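# Unload three bladed and round-nosed sand cores onto plywood

## Task

Lift three sand cores out of the mould and set them down lying on the plywood boards next to it, then release them: the long core with the rounded nose, plus the two upright bladed cores in the mould half on the robot's right side. The remaining two cores must stay upright in the mould.

## Robot and tools

Robot: two six-joint arms, left_arm and right_arm, each ending in a two-finger gripper. Each arm has a wrist camera: cam_left_wrist and cam_right_wrist, both 896x504 pixels. There are no fixed cameras.

Frames: the scene frame has its origin at table height, halfway between the nominal arm bases. +x points out over the table, +z points up, and left_arm sits on the +y side. Image left and right do not match arm names. Calibrated bases in the scene frame: left_arm at (+0.031, +0.345, 0) m with quat_wxyz (+1.000, 0, 0, +0.008); right_arm at (+0.030, -0.335, 0) m with quat_wxyz (+1.000, 0, 0, -0.014). Up is +z in both base frames. Every hand pose, velocity and wrist-camera pose an arm reports is in that arm's own base frame. Reported positions can be off by a few centimetres, more when the arm is stretched far. The fingers point along the gripper's +z axis and close along its y axis. end_effector_position is the point between the pads, about 1 cm short of the tips.

Row format, used by every moving tool: one flat list of 14 numbers for both arms together. The first 7 are left_arm: waist, shoulder, elbow, wrist pitch, wrist yaw, wrist roll, then opening. The next 7 are right_arm in the same order. Joint entries are offsets, scaled to [-1, 1], measured from the Joint targets in force when the action (or move) begins. They are not measured from the previous row. A value of 1.0 equals 2.224 rad for waist, shoulder and elbow, and 8.485 rad for the three wrist joints. A 0 keeps that joint at its current target. The opening entry is absolute: +1 fully open, -1 closed. Values between those send the fingers to where grip_measured would read that number, so resend the present value to leave a gripper alone, since 0 means half open. Stated joint ranges in rad: waist -2.618 to 3.054; shoulder and elbow 0.000 to 3.142; wrist pitch and yaw -1.571 to 1.571; roll -2.094 to 2.094. The true ends may differ by up to 0.059 rad. An action that reaches more than 0.059 rad beyond an end is rejected for both arms. A "joint sent to its limit" line means a joint was clipped at its end.

execute_actions: actions is a list of actions. Each action is a list of up to 15 rows, with one row per 1/30 s step. A short action repeats its last row until all 15 steps have run. An empty list only reports the state. cameras picks which images come back: leave it out or use ["all"] for all, [] for none.

move: target is one row, or a list of up to 15 rows. Each row is a goal offset from the same starting Joint targets. All joints travel together, so the hand sweeps a curve. Obstacles and the other arm are not avoided. speed is in rad/s for the joint with the farthest to go, from 0.01 to 12.57, default 0.5; give one number, or one per target. blend, in rad, lets the path round off intermediate targets. opening_speed, 0.2 or more per second on the -1..+1 scale, sets how fast the fingers ramp. Use a low value to close gently on cores, which can crumble. New finger values in later targets take effect only once everything is at rest there. Paths have a 10 s cap. blocking=false returns early while the move continues. The result adds a "move:" line: done, off_target (at rest but more than 0.035 rad off), moving, held, or fault, plus limits=held if steps were withheld. Being done does not show whether the hand is touching something.

wait: seconds from 0 to 10. The arms hold their commands, and any running move continues. stop: brakes a running move, and needs some room to do it. zoom_image: camera (cam_left_wrist or cam_right_wrist) and region [x0, y0, x1, y1] in pixels of that camera's latest image, at most 504x504. finished_scene: scene is the number of the current scene. Call it only once the cores rest where they belong without the robot, because it cannot be undone.

Result lines: Joint positions and Joint velocities list each arm's six joints in rad and rad/s, then the finger gap in m (0.094 m when fully open). "within noise" means the arm is still. Joint targets is the base for your next offsets. grip_measured uses the command scale and can read up to about 2.7 mm wide when empty. On a firm part it reads a little narrower than the part. It keeps following your command, so it does not reveal contact. grip_effort_nm is motor effort, negative for closing, and it is offset and noisy. Joint torques include gravity and wrap at ±28 N m on the first three joints. A "joint command not followed" line means the clearance check altered some targets. Tool commands gives each gripper's current command.

Motion limits: each joint target can lead its measured angle by at most 0.339 rad (big joints) or 2.2 rad (wrist joints). Targets that would move the hand more than 200 mm from where it is get scaled back, so large moves may need several actions. After a push, or if the arm is dragged, command the targets back past the measured positions. The simulation keeps running while you think.

Avoid: dropping cores, releasing them while they still move, fast impacts, strong presses, and anything leaving the table. Do not let the arms collide, and do not close one gripper on the other's fingers. Do not hold loads or stretched poses for long. Motors warn with MOTOR HOT at 75 °C, fold the arm at 90 °C, and go limp at 100 °C. Camera cables count as touching. Objects may occasionally get nudged by outside pushes.

Each tool is called after "Request:" by a JSON object that holds its "fn" and its "kwargs", one argument or row to a line.

## Session

Request:
{"fn": "execute_actions", "kwargs": {
  "actions": []
}}

Scene clock: 0.00 s.
left_arm: end_effector_position=(+0.3631, -0.0246, +0.2028) grip_measured=+1.000 grip_effort_nm=n/a end_effector_quat_wxyz=(+0.569, -0.059, +0.818, -0.064) | right_arm: end_effector_position=(+0.3464, +0.0127, +0.2781) grip_measured=+1.000 grip_effort_nm=n/a end_effector_quat_wxyz=(+0.512, -0.227, +0.829, +0.002)
Joint positions: left_arm=[-0.095 1.034 0.566 0.116 -0.051 -0.203 0.094] | right_arm=[-0.154 1.056 1.018 -0.499 -0.37 -0.476 0.094]
Joint velocities: within noise
Joint torques (N m): no reading
Heat: left arm: 32 °C; right arm: 36 °C.
Joint targets: left_arm=[-0.095 1.027 0.576 0.117 -0.051 -0.202] | right_arm=[-0.154 1.049 1.030 -0.497 -0.374 -0.475]
Tool commands: left_gripper/opening=+1.0 right_gripper/opening=+1.0

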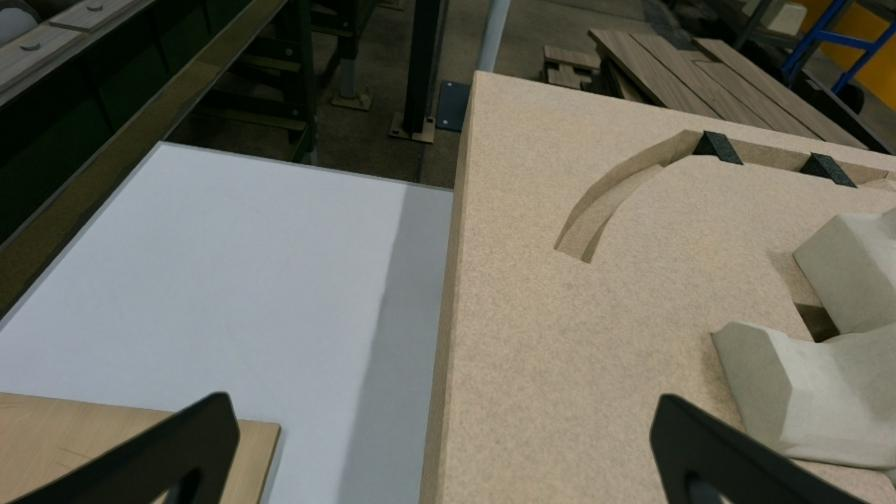

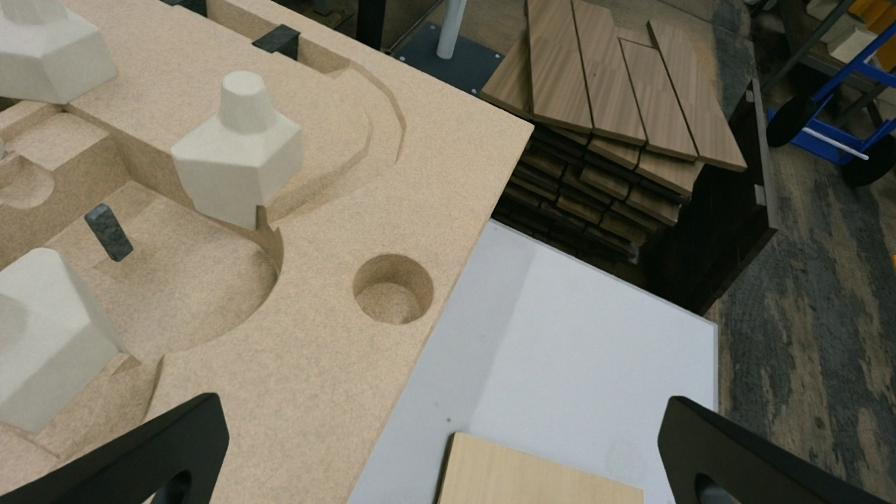

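Request:
{"fn": "move", "kwargs": {
  "target": [-0.182,0.033,0.3255,-0.1434,0.006,0.0238,1,0.249,0.023,0.1214,-0.0711,0.0441,0.056,1]
}}

Scene clock: 21.63 s.
left_arm: end_effector_position=(+0.2483, -0.1308, +0.2605) grip_measured=+1.000 grip_effort_nm=0.032 end_effector_quat_wxyz=(+0.315, +0.226, +0.918, -0.077) | right_arm: end_effector_position=(+0.2596, +0.1102, +0.2580) grip_measured=+1.000 grip_effort_nm=0.027 end_effector_quat_wxyz=(+0.316, -0.190, +0.927, +0.065)
Joint positions: left_arm=[-0.493 1.092 1.276 -1.094 -0.007 -0.007 0.094] | right_arm=[0.394 1.096 1.27 -1.087 -0.006 -0.008 0.094]
Joint velocities: within noise
Joint torques (N m): left_arm=[-0.47 -1.4 6.93 1.58 0.1 0.01] | right_arm=[0.53 -1.7 7.99 0.96 0.05 0.04]
Heat: left arm: 36 °C; right arm: 39 °C.
Joint targets: left_arm=[-0.500 1.100 1.300 -1.100 0.000 -0.001] | right_arm=[0.400 1.100 1.300 -1.100 0.000 0.000]
move: done

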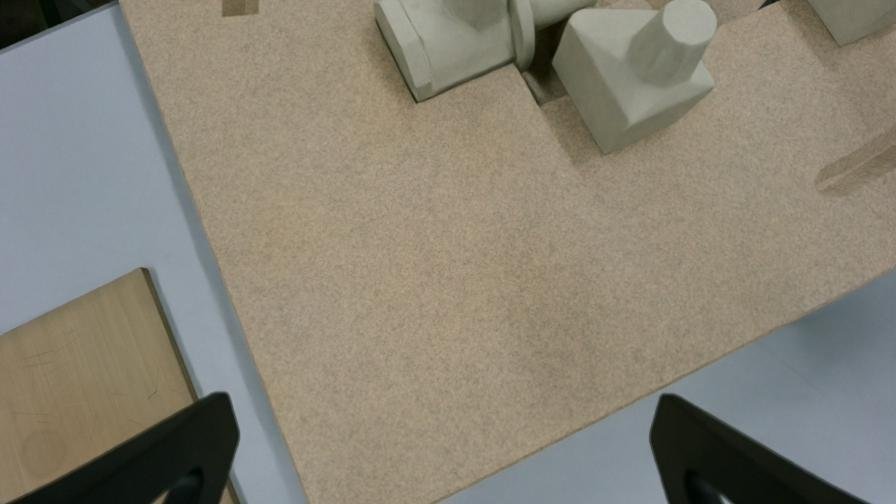

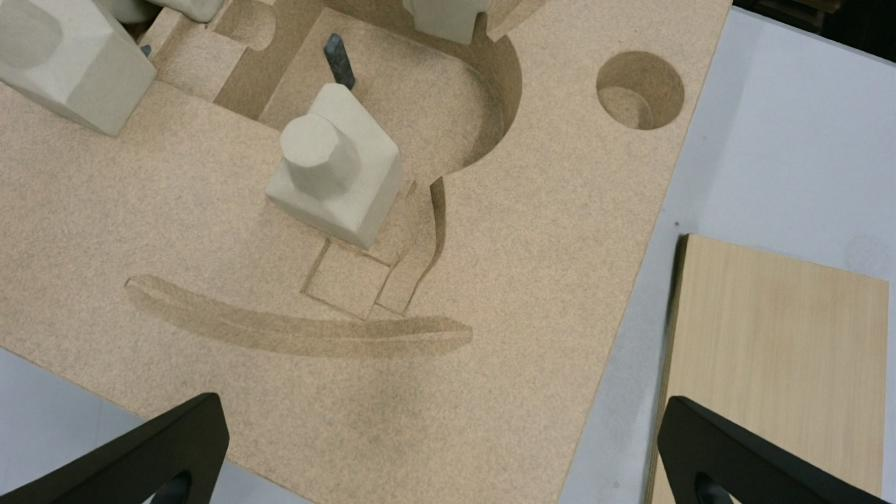

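Request:
{"fn": "move", "kwargs": {
  "target": [0,0,0,0.0471,0,0,1,0,0,0,0.0471,0,0,1]
}}

Scene clock: 50.77 s.
left_arm: end_effector_position=(+0.3025, -0.1599, +0.3301) grip_measured=+1.000 grip_effort_nm=0.037 end_effector_quat_wxyz=(+0.481, +0.207, +0.844, -0.119) | right_arm: end_effector_position=(+0.3151, +0.1331, +0.3246) grip_measured=+1.000 grip_effort_nm=0.027 end_effector_quat_wxyz=(+0.478, -0.175, +0.855, +0.096)
Joint positions: left_arm=[-0.493 1.092 1.276 -0.719 -0.007 -0.007 0.094] | right_arm=[0.394 1.096 1.27 -0.725 -0.005 -0.007 0.094]
Joint velocities: within noise
Joint torques (N m): left_arm=[-0.46 -1.78 7.21 2.24 0.1 0.02] | right_arm=[0.53 -2.02 8.27 1.6 0.03 0.05]
Heat: left arm: 37 °C; right arm: 38 °C.
Joint targets: left_arm=[-0.500 1.100 1.300 -0.700 0.000 -0.001] | right_arm=[0.400 1.100 1.300 -0.701 0.000 0.001]
move: done

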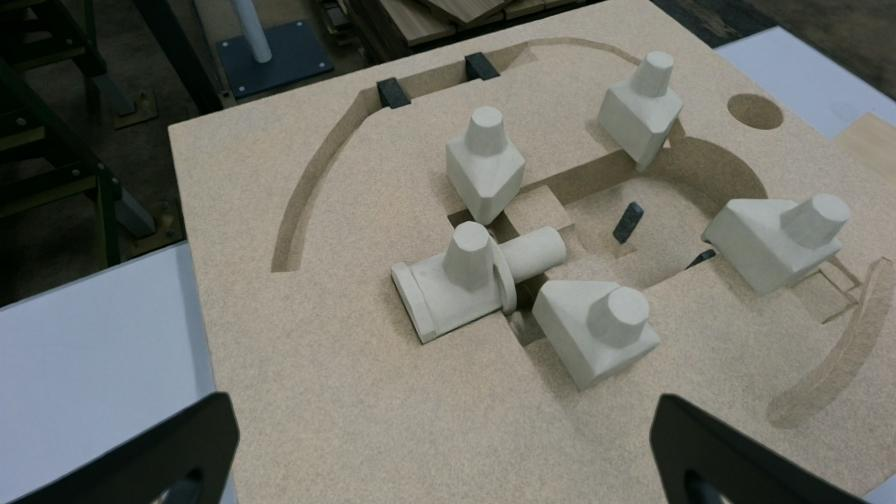

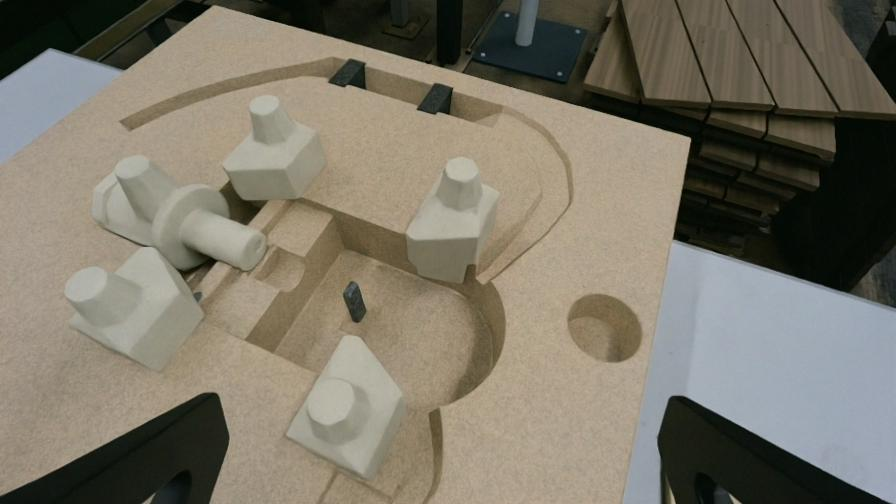

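Request:
{"fn": "move", "kwargs": {
  "target": [0.54,0,0,-0.0471,0,0,1,-0.495,0,0,-0.0471,0,0,1],
  "speed": 0.8
}}

Request:
{"fn": "move", "kwargs": {
  "target": [0.15,0,0,0,0,0,1,-0.15,0,0,0,0,0,1],
  "speed": 0.8
}}

Scene clock: 75.17 s.
left_arm: end_effector_position=(+0.2149, +0.1806, +0.2605) grip_measured=+1.000 grip_effort_nm=0.032 end_effector_quat_wxyz=(+0.305, -0.324, +0.889, +0.110) | right_arm: end_effector_position=(+0.2175, -0.1797, +0.2580) grip_measured=+1.000 grip_effort_nm=0.022 end_effector_quat_wxyz=(+0.303, +0.319, +0.891, -0.111)
Joint positions: left_arm=[0.694 1.092 1.276 -1.094 -0.002 -0.006 0.094] | right_arm=[-0.694 1.096 1.27 -1.087 0 -0.006 0.094]
Joint velocities: within noise
Joint torques (N m): left_arm=[0.53 -1.37 6.98 1.6 0.05 0.02] | right_arm=[-0.53 -1.68 7.99 0.95 0 0.04]
Heat: left arm: 39 °C; right arm: 41 °C.
Joint targets: left_arm=[0.701 1.100 1.300 -1.100 0.000 -0.001] | right_arm=[-0.701 1.100 1.300 -1.100 0.000 0.001]
move: done

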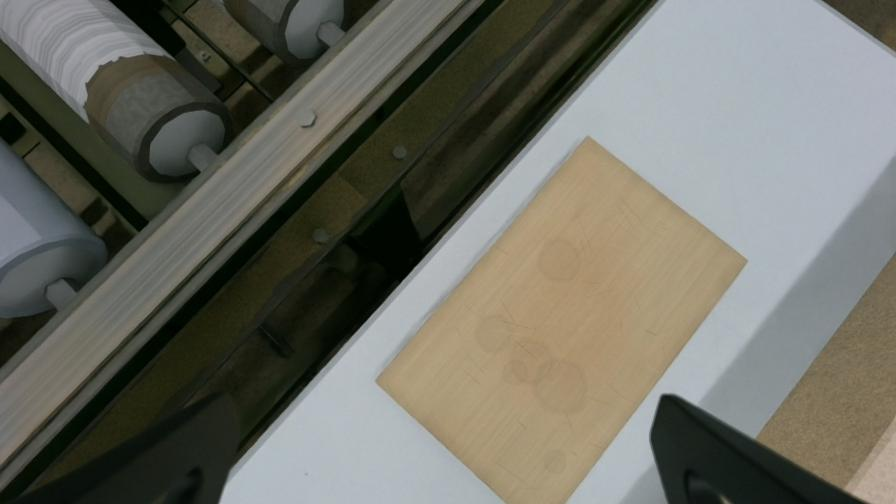

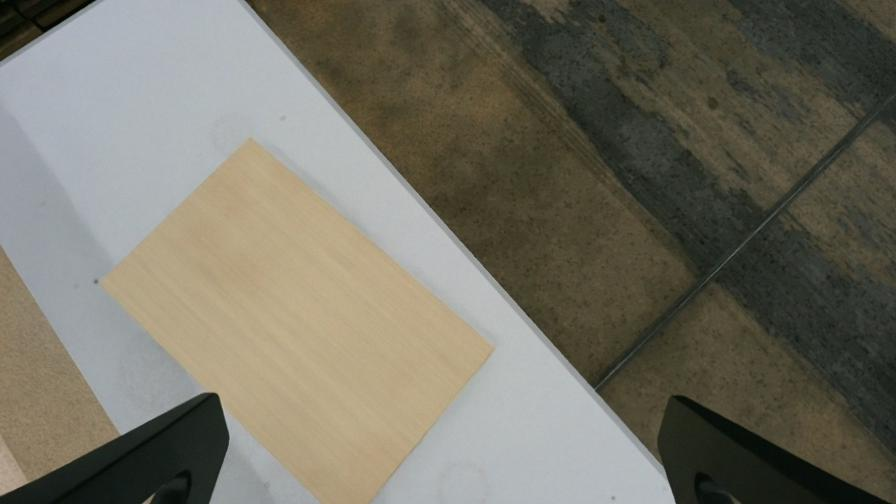

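Scene clock: 76.03 s.
left_arm: end_effector_position=(+0.1442, +0.2407, +0.2604) grip_measured=+1.000 grip_effort_nm=0.022 end_effector_quat_wxyz=(+0.283, -0.467, +0.823, +0.159) | right_arm: end_effector_position=(+0.1464, -0.2410, +0.2579) grip_measured=+1.000 grip_effort_nm=0.022 end_effector_quat_wxyz=(+0.280, +0.463, +0.826, -0.159)
Joint positions: left_arm=[1.027 1.092 1.276 -1.095 0 -0.005 0.094] | right_arm=[-1.028 1.096 1.27 -1.088 0 -0.006 0.094]
Joint velocities: within noise
Joint torques (N m): left_arm=[0.59 -1.37 6.98 1.57 0.02 0] | right_arm=[-0.53 -1.69 7.98 0.97 -0.01 0.03]
Heat: left arm: 39 °C; right arm: 41 °C.
Joint targets: left_arm=[1.035 1.100 1.300 -1.099 -0.001 -0.001] | right_arm=[-1.034 1.100 1.300 -1.100 0.000 0.001]
move: done

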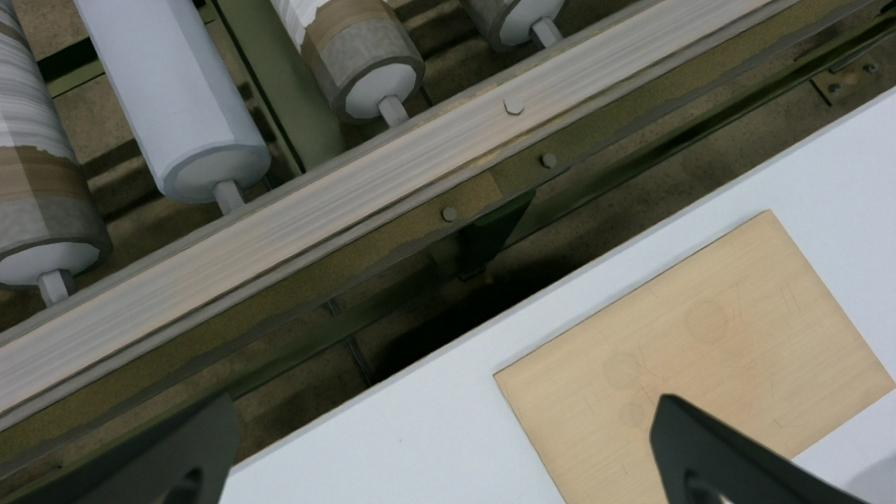

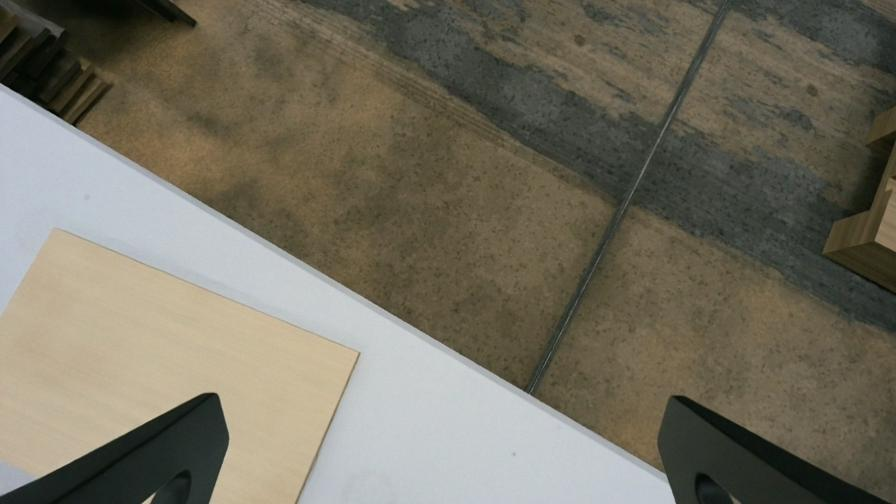

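Request:
{"fn": "move", "kwargs": {
  "target": [-0.701,0.2383,0.027,0.0686,0,0,1,0.7136,0.081,-0.0495,0.0357,0,0,1],
  "speed": 0.6
}}

Scene clock: 112.10 s.
left_arm: end_effector_position=(+0.3917, -0.2276, +0.1878) grip_measured=+1.000 grip_effort_nm=0.027 end_effector_quat_wxyz=(+0.351, +0.241, +0.900, -0.097) | right_arm: end_effector_position=(+0.2952, +0.1824, +0.2179) grip_measured=+1.000 grip_effort_nm=0.022 end_effector_quat_wxyz=(+0.318, -0.259, +0.908, +0.089)
Joint positions: left_arm=[-0.528 1.618 1.331 -0.538 0.002 -0.005 0.094] | right_arm=[0.55 1.275 1.198 -0.82 -0.001 -0.006 0.094]
Joint velocities: within noise
Joint torques (N m): left_arm=[0.27 -6.02 8.02 1.95 -0.01 -0.02] | right_arm=[0.25 -3.44 5.35 1.34 0 0.03]
Heat: left arm: 38 °C; right arm: 38 °C.
Joint targets: left_arm=[-0.524 1.630 1.360 -0.518 0.000 -0.001] | right_arm=[0.553 1.280 1.190 -0.797 0.000 0.000]
move: done

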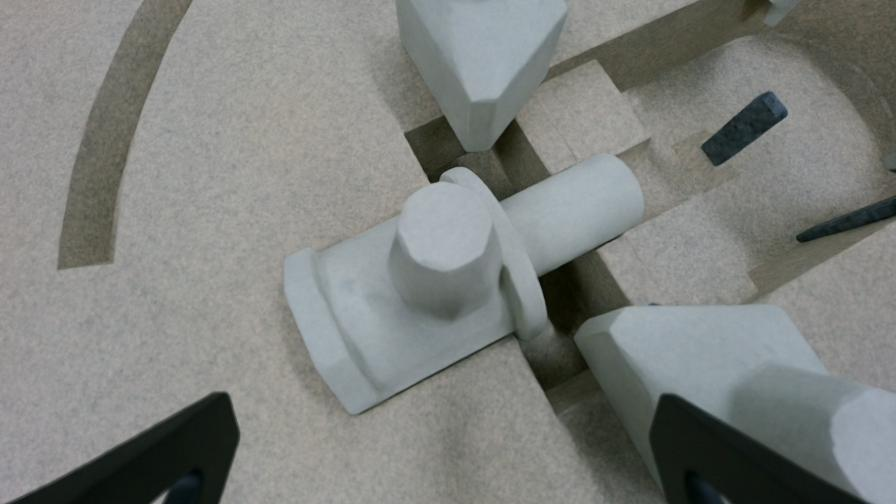

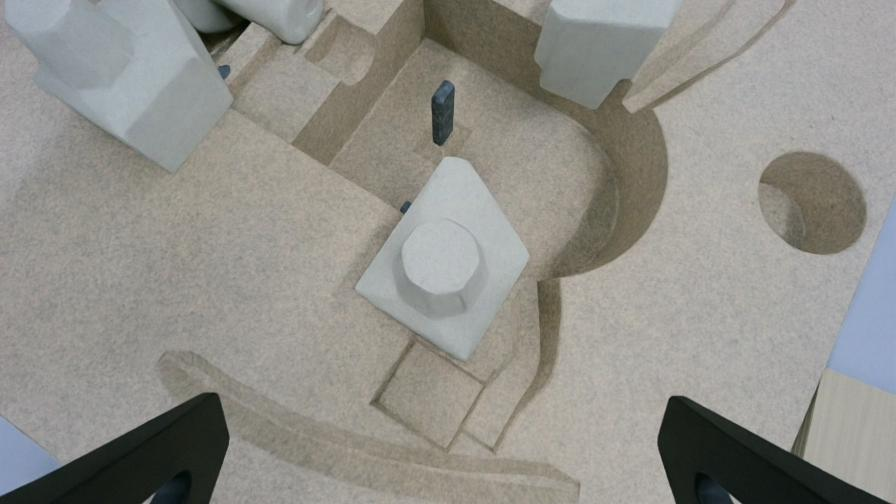

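Request:
{"fn": "zoom_image", "kwargs": {
  "camera": "cam_left_wrist",
  "region": [250, 50, 750, 500]
}}

Request:
{"fn": "zoom_image", "kwargs": {
  "camera": "cam_right_wrist",
  "region": [300, 50, 700, 450]
}}

Scaled by 1.008.

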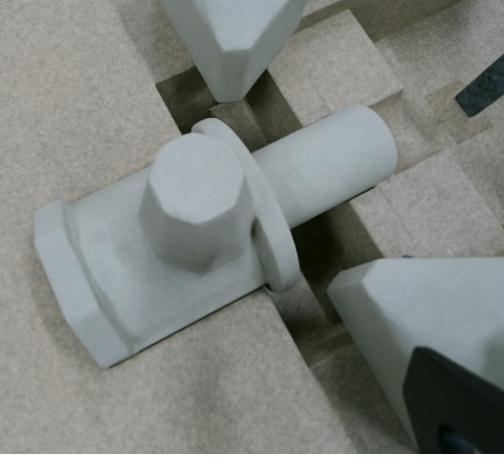

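Scaled by 1.260.

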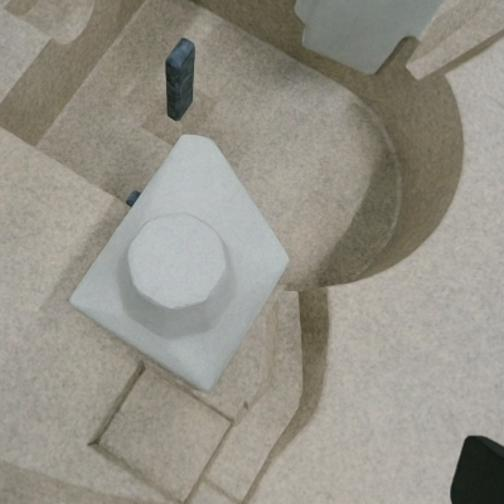

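Request:
{"fn": "move", "kwargs": {
  "target": [0.0,0.0913,0.027,0.0186,0,0,0.35,0,0.0755,-0.0432,0.0315,0,0,0.35],
  "speed": 0.15
}}

Scene clock: 144.40 s.
left_arm: end_effector_position=(+0.4356, -0.2532, +0.1492) grip_measured=+0.352 grip_effort_nm=-0.076 end_effector_quat_wxyz=(+0.360, +0.240, +0.896, -0.099) | right_arm: end_effector_position=(+0.3339, +0.2061, +0.1614) grip_measured=+0.353 grip_effort_nm=-0.125 end_effector_quat_wxyz=(+0.319, -0.259, +0.907, +0.090)
Joint positions: left_arm=[-0.528 1.816 1.391 -0.382 0.002 -0.005 0.064] | right_arm=[0.55 1.442 1.102 -0.555 -0.001 -0.006 0.064]
Joint velocities: within noise
Joint torques (N m): left_arm=[0.4 -7.21 7.9 2 0.01 0] | right_arm=[0.23 -4.71 5.49 1.32 0.02 0.03]
Heat: left arm: 40 °C; right arm: 39 °C.
Joint targets: left_arm=[-0.524 1.833 1.420 -0.360 0.000 -0.001] | right_arm=[0.553 1.449 1.094 -0.530 0.000 0.000]
move: done

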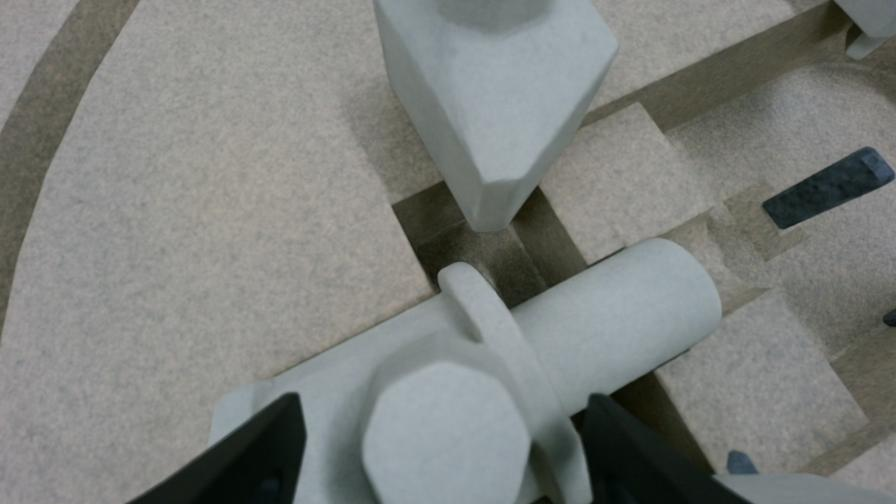

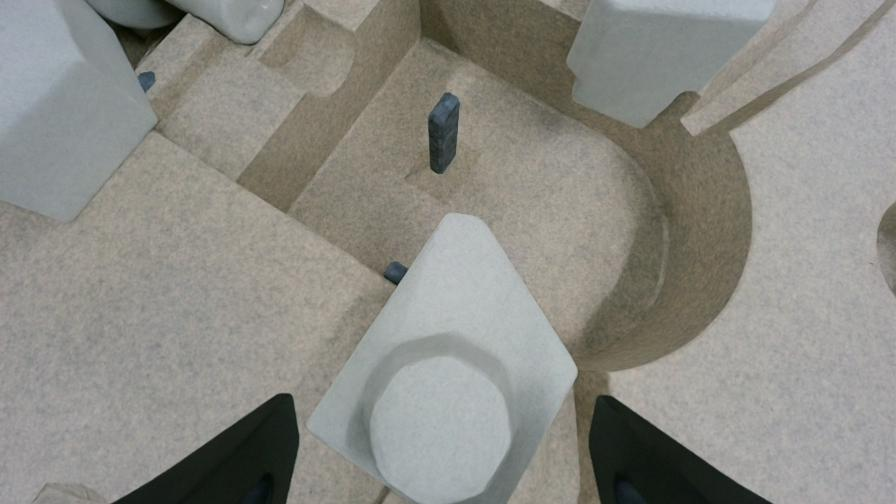

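Request:
{"fn": "move", "kwargs": {
  "target": [
    [0,-0.0055,0,0,0,0,0.35,0,0,0,0,0,0,0.35],
    [0,-0.0055,0,0,0,0,-0.5,0,0,0,0,0,0,-0.5]
  ],
  "speed": 0.1,
  "opening_speed": 0.3
}}

Scene clock: 153.30 s.
left_arm: end_effector_position=(+0.4364, -0.2537, +0.1504) grip_measured=-0.220 grip_effort_nm=-1.004 end_effector_quat_wxyz=(+0.362, +0.240, +0.895, -0.100) | right_arm: end_effector_position=(+0.3341, +0.2062, +0.1617) grip_measured=-0.374 grip_effort_nm=-1.004 end_effector_quat_wxyz=(+0.320, -0.259, +0.907, +0.090)
Joint positions: left_arm=[-0.528 1.816 1.393 -0.379 0.002 -0.005 0.037] | right_arm=[0.55 1.442 1.102 -0.554 -0.001 -0.006 0.029]
Joint velocities: within noise
Joint torques (N m): left_arm=[0.32 -7.99 7.77 1.99 -0.02 -0.01] | right_arm=[0.28 -4.71 5.46 1.32 0 0.03]
Heat: left arm: 39 °C; right arm: 39 °C.
Joint targets: left_arm=[-0.524 1.821 1.420 -0.360 0.000 -0.001] | right_arm=[0.553 1.449 1.094 -0.530 0.000 0.000]
move: done

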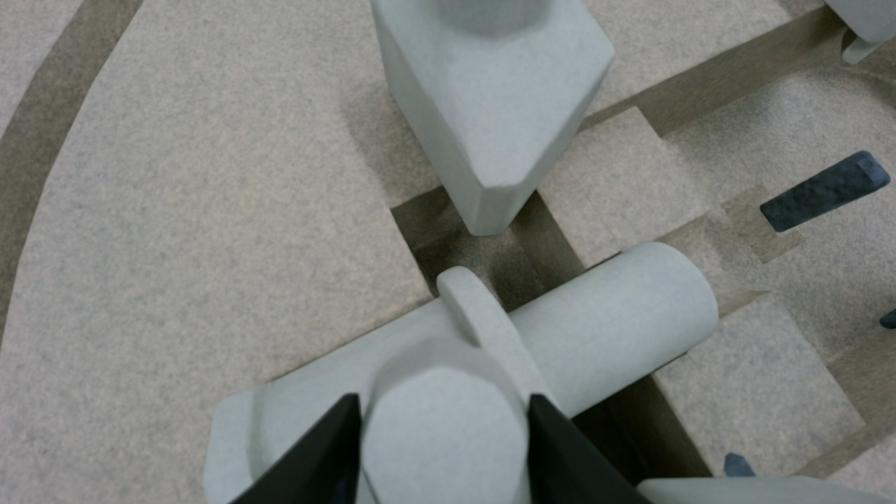

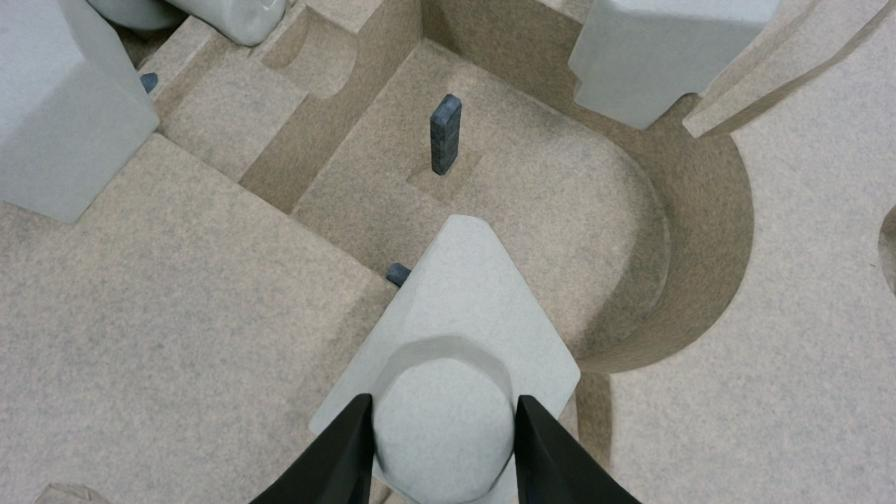

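Request:
{"fn": "move", "kwargs": {
  "target": [
    [0,0,0,0,0,0,-0.5,0,-0.0022,0.0666,-0.0180,0,0,-0.5],
    [0,0,0,0,0,0,-0.5,0,0.0103,0.1677,-0.0412,0,0,-0.5]
  ],
  "speed": 0.15,
  "blend": [0.05,0]
}}

Scene clock: 163.80 s.
left_arm: end_effector_position=(+0.4364, -0.2537, +0.1504) grip_measured=-0.220 grip_effort_nm=-0.989 end_effector_quat_wxyz=(+0.362, +0.240, +0.895, -0.100) | right_arm: end_effector_position=(+0.3248, +0.2004, +0.2212) grip_measured=-0.376 grip_effort_nm=-1.004 end_effector_quat_wxyz=(+0.282, -0.262, +0.919, +0.079)
Joint positions: left_arm=[-0.528 1.816 1.393 -0.379 0.002 -0.005 0.037] | right_arm=[0.55 1.474 1.416 -0.918 0 -0.006 0.029]
Joint velocities: within noise
Joint torques (N m): left_arm=[0.2 -8.01 7.75 2 0 0] | right_arm=[0.25 -5.52 9.95 1.37 0 0.04]
Heat: left arm: 40 °C; right arm: 39 °C.
Joint targets: left_arm=[-0.524 1.821 1.420 -0.360 0.000 -0.001] | right_arm=[0.553 1.472 1.467 -0.879 0.000 0.000]
move: off_target (right_arm); right_arm: the elbow is farthest, 0.051 rad from its target

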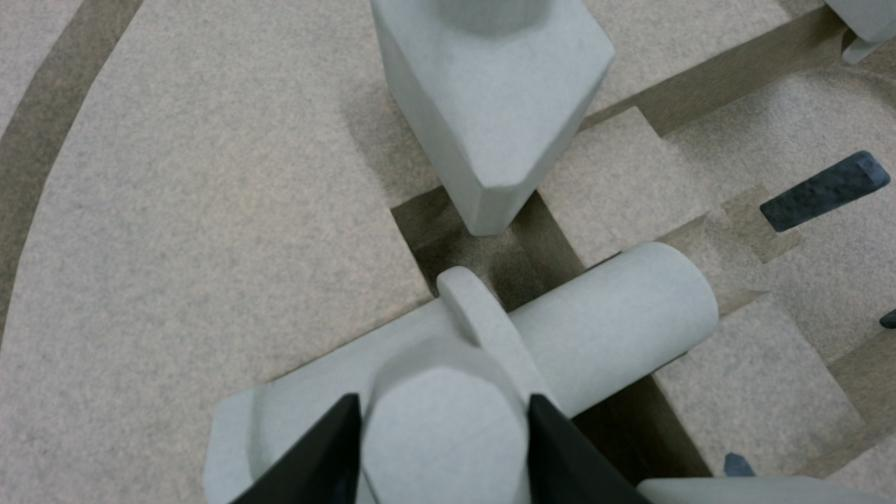

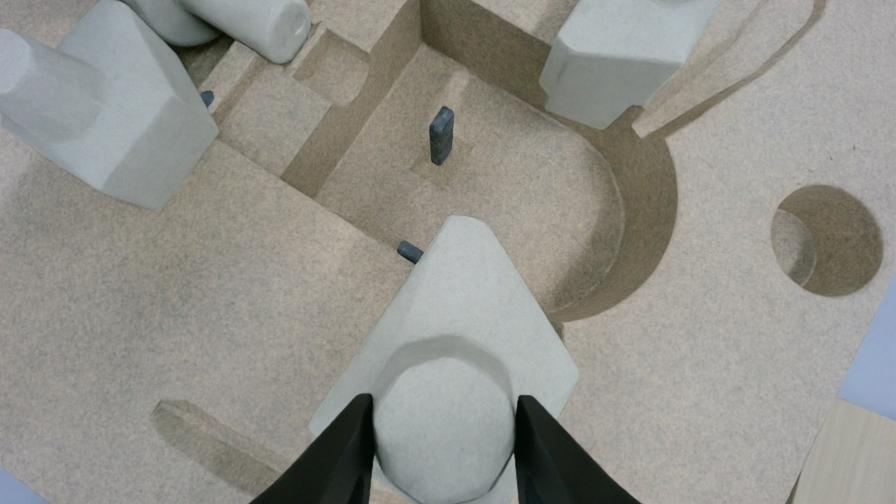

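Request:
{"fn": "move", "kwargs": {
  "target": [0,0,0,0,0,0,-0.5,0,0.0,0.12,-0.02,0,0,-0.5],
  "speed": 0.2
}}

Scene clock: 168.27 s.
left_arm: end_effector_position=(+0.4364, -0.2537, +0.1504) grip_measured=-0.220 grip_effort_nm=-0.999 end_effector_quat_wxyz=(+0.362, +0.240, +0.895, -0.100) | right_arm: end_effector_position=(+0.3232, +0.1993, +0.2982) grip_measured=-0.376 grip_effort_nm=-1.004 end_effector_quat_wxyz=(+0.323, -0.258, +0.906, +0.090)
Joint positions: left_arm=[-0.528 1.816 1.393 -0.379 0.002 -0.005 0.037] | right_arm=[0.55 1.478 1.686 -1.095 0 -0.006 0.029]
Joint velocities: within noise
Joint torques (N m): left_arm=[0.27 -7.98 7.82 1.97 -0.01 -0.02] | right_arm=[0.25 -5.48 9.33 1.54 0 0.04]
Heat: left arm: 40 °C; right arm: 39 °C.
Joint targets: left_arm=[-0.524 1.821 1.420 -0.360 0.000 -0.001] | right_arm=[0.553 1.472 1.734 -1.049 0.000 0.000]
move: off_target (right_arm); right_arm: the elbow is farthest, 0.048 rad from its target

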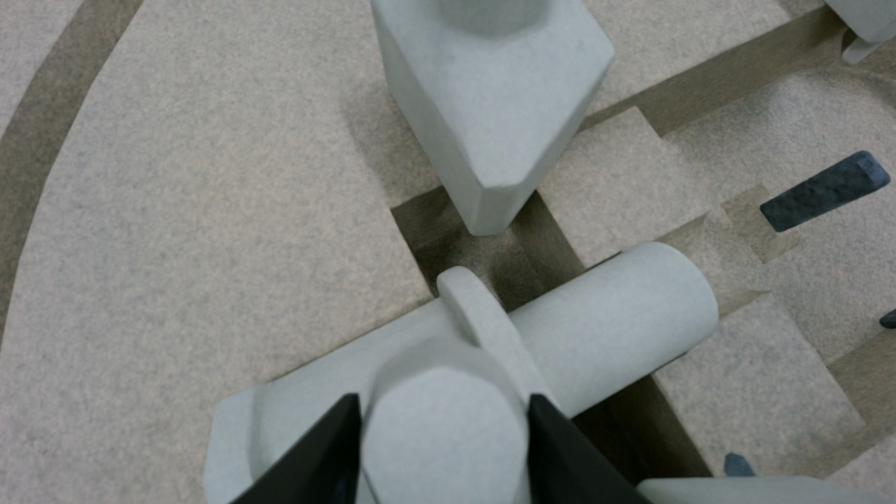

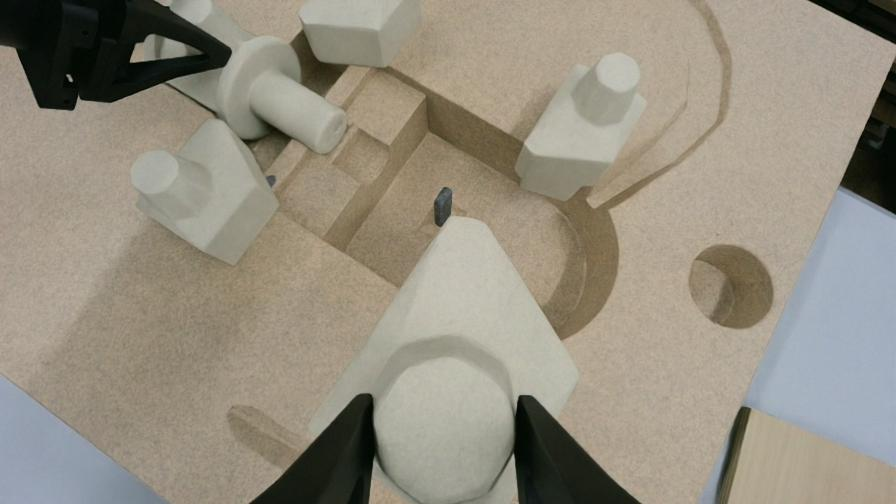

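Request:
{"fn": "move", "kwargs": {
  "target": [
    [0,-0.0072,0.0755,-0.0182,0,0,-0.5,0,0,0,0,0,0,-0.5],
    [0,-0.0022,0.1736,-0.0405,0,0,-0.5,0,0,0,0,0,0,-0.5]
  ],
  "speed": 0.15,
  "blend": [0.05,0]
}}

Scene clock: 177.23 s.
left_arm: end_effector_position=(+0.4334, -0.2502, +0.1930) grip_measured=-0.225 grip_effort_nm=-0.994 end_effector_quat_wxyz=(+0.299, +0.247, +0.918, -0.083) | right_arm: end_effector_position=(+0.3230, +0.1992, +0.2981) grip_measured=-0.376 grip_effort_nm=-0.999 end_effector_quat_wxyz=(+0.323, -0.259, +0.906, +0.090)
Joint positions: left_arm=[-0.524 1.89 1.746 -0.795 0.005 -0.001 0.036] | right_arm=[0.55 1.478 1.686 -1.096 0 -0.006 0.029]
Joint velocities: within noise
Joint torques (N m): left_arm=[0.02 -14.53 10.65 2.56 -0.02 -0.08] | right_arm=[0.24 -5.46 9.35 1.54 -0.01 0.03]
Heat: left arm: 41 °C; right arm: 39 °C.
Joint targets: left_arm=[-0.524 1.816 1.807 -0.703 0.000 0.000] | right_arm=[0.553 1.472 1.734 -1.049 0.000 0.000]
move: off_target (left_arm, right_arm); left_arm: the wrist pitch is farthest, 0.092 rad from its target; right_arm: the elbow is farthest, 0.048 rad from its target

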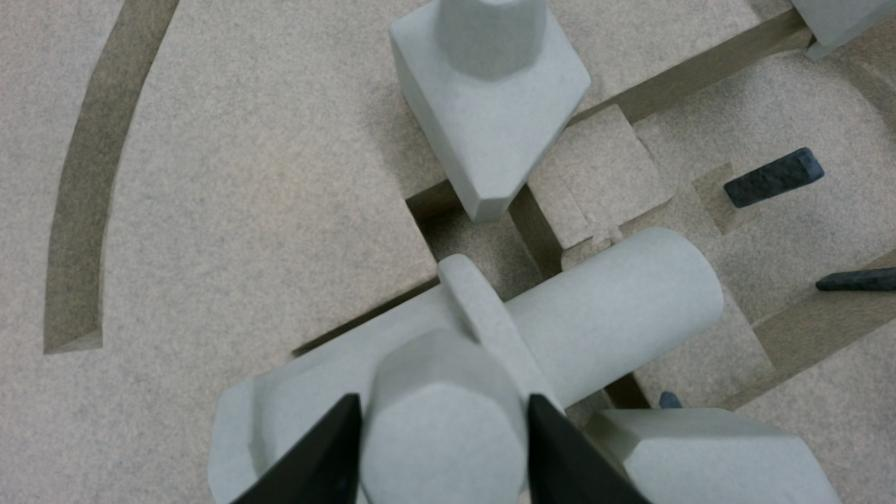

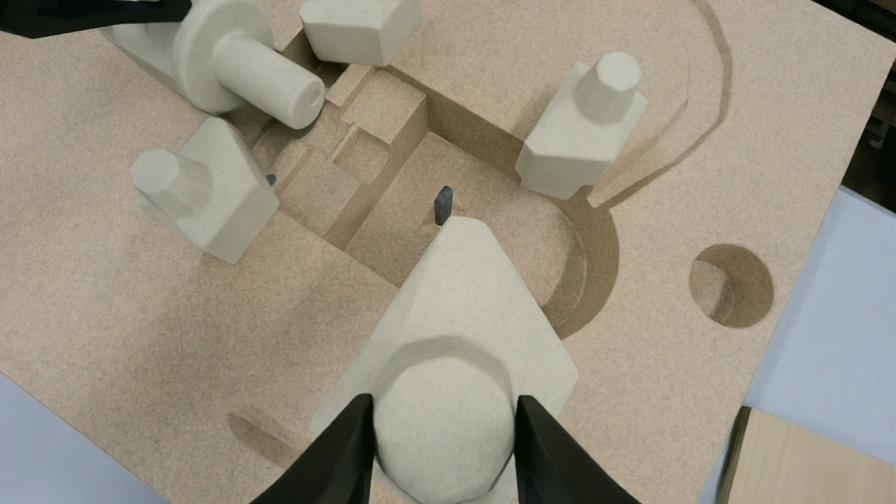

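Request:
{"fn": "move", "kwargs": {
  "target": [0,-0.0364,0.015,0.004,0,0,-0.5,0,0,0,0,0,0,-0.5],
  "speed": 0.15
}}

Scene clock: 182.93 s.
left_arm: end_effector_position=(+0.4331, -0.2500, +0.2456) grip_measured=-0.225 grip_effort_nm=-1.004 end_effector_quat_wxyz=(+0.354, +0.241, +0.898, -0.097) | right_arm: end_effector_position=(+0.3229, +0.1992, +0.2980) grip_measured=-0.376 grip_effort_nm=-1.004 end_effector_quat_wxyz=(+0.322, -0.259, +0.906, +0.090)
Joint positions: left_arm=[-0.524 1.814 1.782 -0.787 0.005 -0.001 0.036] | right_arm=[0.55 1.478 1.686 -1.096 0 -0.006 0.029]
Joint velocities: within noise
Joint torques (N m): left_arm=[-0.05 -14.35 10.4 3.02 -0.04 -0.08] | right_arm=[0.25 -5.46 9.37 1.54 -0.01 0.04]
Heat: left arm: 41 °C; right arm: 39 °C.
Joint targets: left_arm=[-0.524 1.735 1.840 -0.670 0.000 0.000] | right_arm=[0.553 1.472 1.734 -1.049 0.000 0.000]
move: off_target (left_arm, right_arm); left_arm: the wrist pitch is farthest, 0.118 rad from its target; right_arm: the elbow is farthest, 0.048 rad from its target

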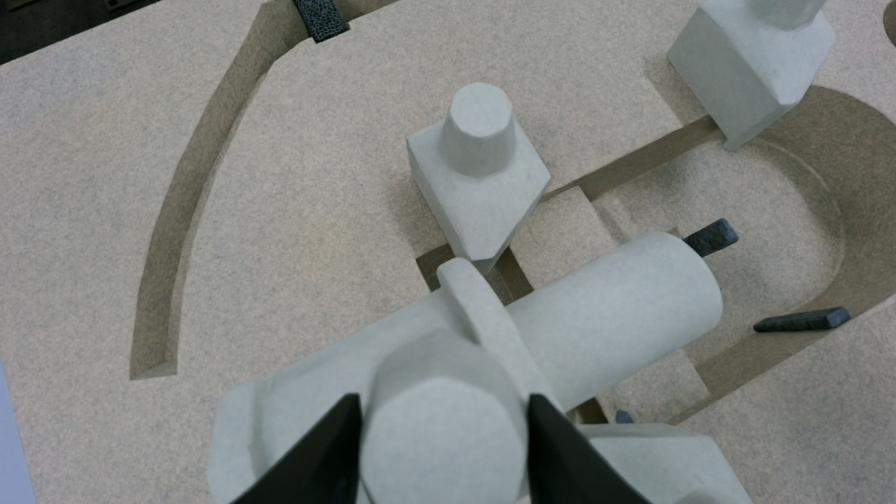

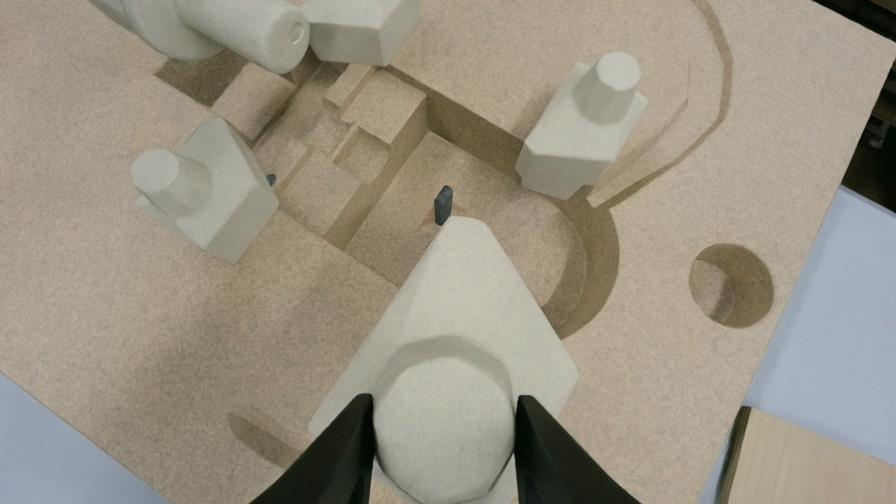

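Request:
{"fn": "move", "kwargs": {
  "target": [
    [0.1304,-0.0832,-0.0877,-0.0035,0,0,-0.5,0,0,0,0,0,0,-0.5],
    [0.3359,-0.2675,-0.2743,-0.013,-0.0422,-0.0466,-0.5,0,0,0,0,0,0,-0.5]
  ],
  "speed": 0.3,
  "blend": 0.05
}}

Scene clock: 209.37 s.
left_arm: end_effector_position=(+0.3003, +0.1245, +0.2452) grip_measured=-0.225 grip_effort_nm=-0.999 end_effector_quat_wxyz=(+0.349, -0.328, +0.870, +0.119) | right_arm: end_effector_position=(+0.3228, +0.1991, +0.2980) grip_measured=-0.376 grip_effort_nm=-1.004 end_effector_quat_wxyz=(+0.322, -0.259, +0.906, +0.090)
Joint positions: left_arm=[0.219 1.191 1.211 -0.891 -0.315 -0.387 0.036] | right_arm=[0.55 1.478 1.686 -1.097 0 -0.006 0.029]
Joint velocities: within noise
Joint torques (N m): left_arm=[0.32 -6.98 6.79 2.89 -0.61 -0.17] | right_arm=[0.25 -5.44 9.36 1.54 -0.01 0.03]
Heat: left arm: 49 °C; right arm: 40 °C.
Joint targets: left_arm=[0.223 1.140 1.229 -0.780 -0.358 -0.396] | right_arm=[0.553 1.472 1.734 -1.049 0.000 0.000]
move: off_target (left_arm, right_arm); left_arm: the wrist pitch is farthest, 0.111 rad from its target; right_arm: the elbow is farthest, 0.048 rad from its target

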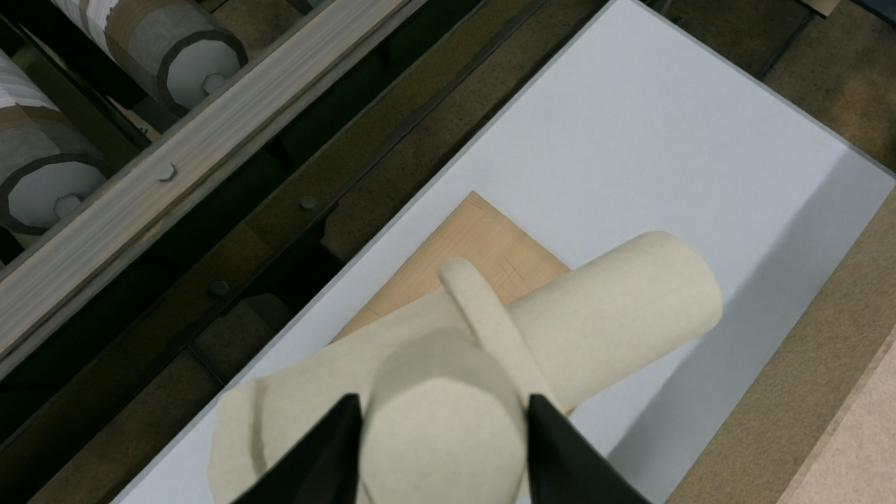

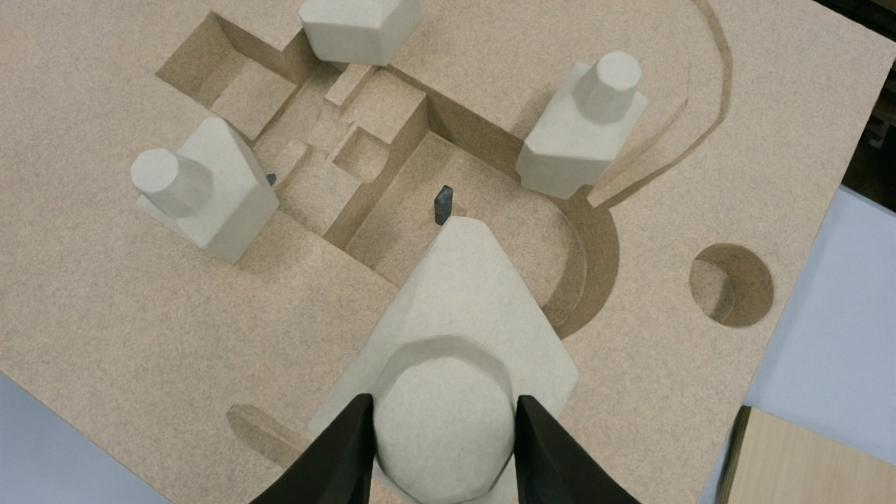

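Request:
{"fn": "move", "kwargs": {
  "target": [0,0.0045,-0.2041,0.053,0,0.0024,-0.5,0,0,0,0,0,0,-0.5],
  "speed": 0.2
}}

Scene clock: 219.30 s.
left_arm: end_effector_position=(+0.3014, +0.1247, +0.1296) grip_measured=-0.225 grip_effort_nm=-1.004 end_effector_quat_wxyz=(+0.343, -0.325, +0.873, +0.121) | right_arm: end_effector_position=(+0.3228, +0.1991, +0.2980) grip_measured=-0.376 grip_effort_nm=-1.004 end_effector_quat_wxyz=(+0.322, -0.259, +0.906, +0.090)
Joint positions: left_arm=[0.219 1.19 0.756 -0.45 -0.315 -0.381 0.036] | right_arm=[0.55 1.478 1.686 -1.097 0 -0.006 0.029]
Joint velocities: within noise
Joint torques (N m): left_arm=[0.38 -6.15 6.99 2.96 -0.61 0.01] | right_arm=[0.24 -5.44 9.37 1.55 -0.01 0.04]
Heat: left arm: 49 °C; right arm: 40 °C.
Joint targets: left_arm=[0.223 1.150 0.775 -0.330 -0.358 -0.376] | right_arm=[0.553 1.472 1.734 -1.049 0.000 0.000]
move: off_target (left_arm, right_arm); left_arm: the wrist pitch is farthest, 0.119 rad from its target; right_arm: the elbow is farthest, 0.048 rad from its target

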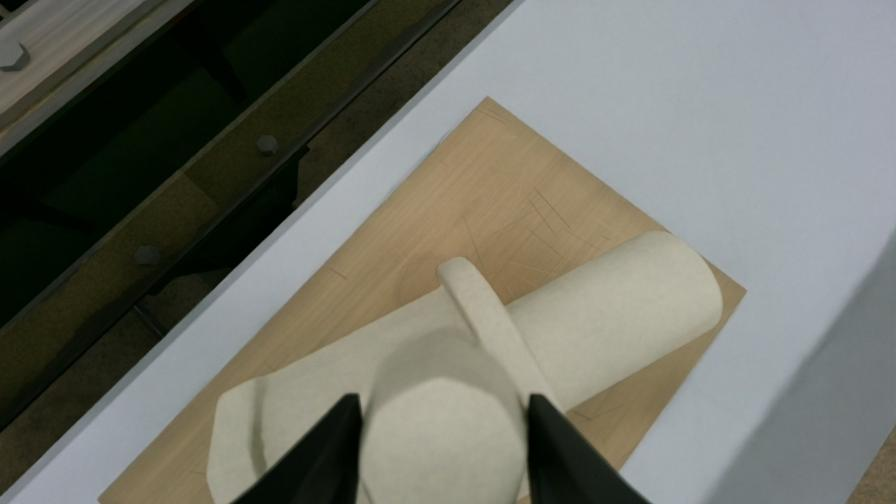

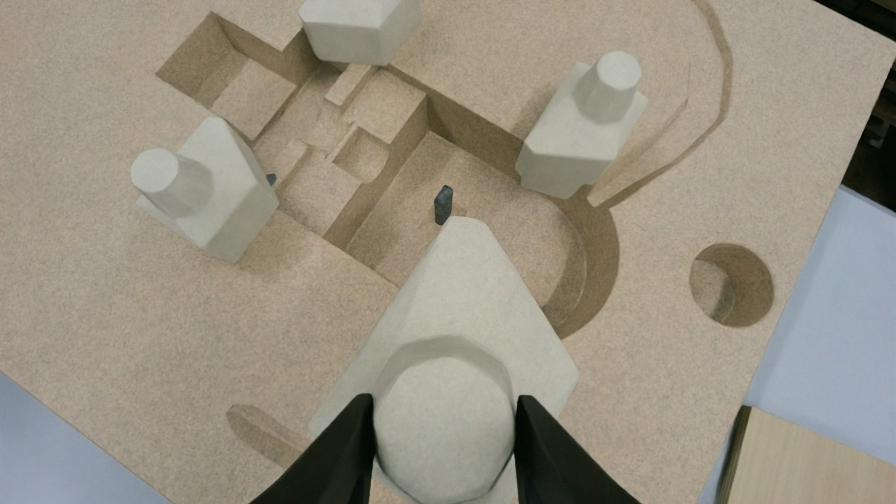

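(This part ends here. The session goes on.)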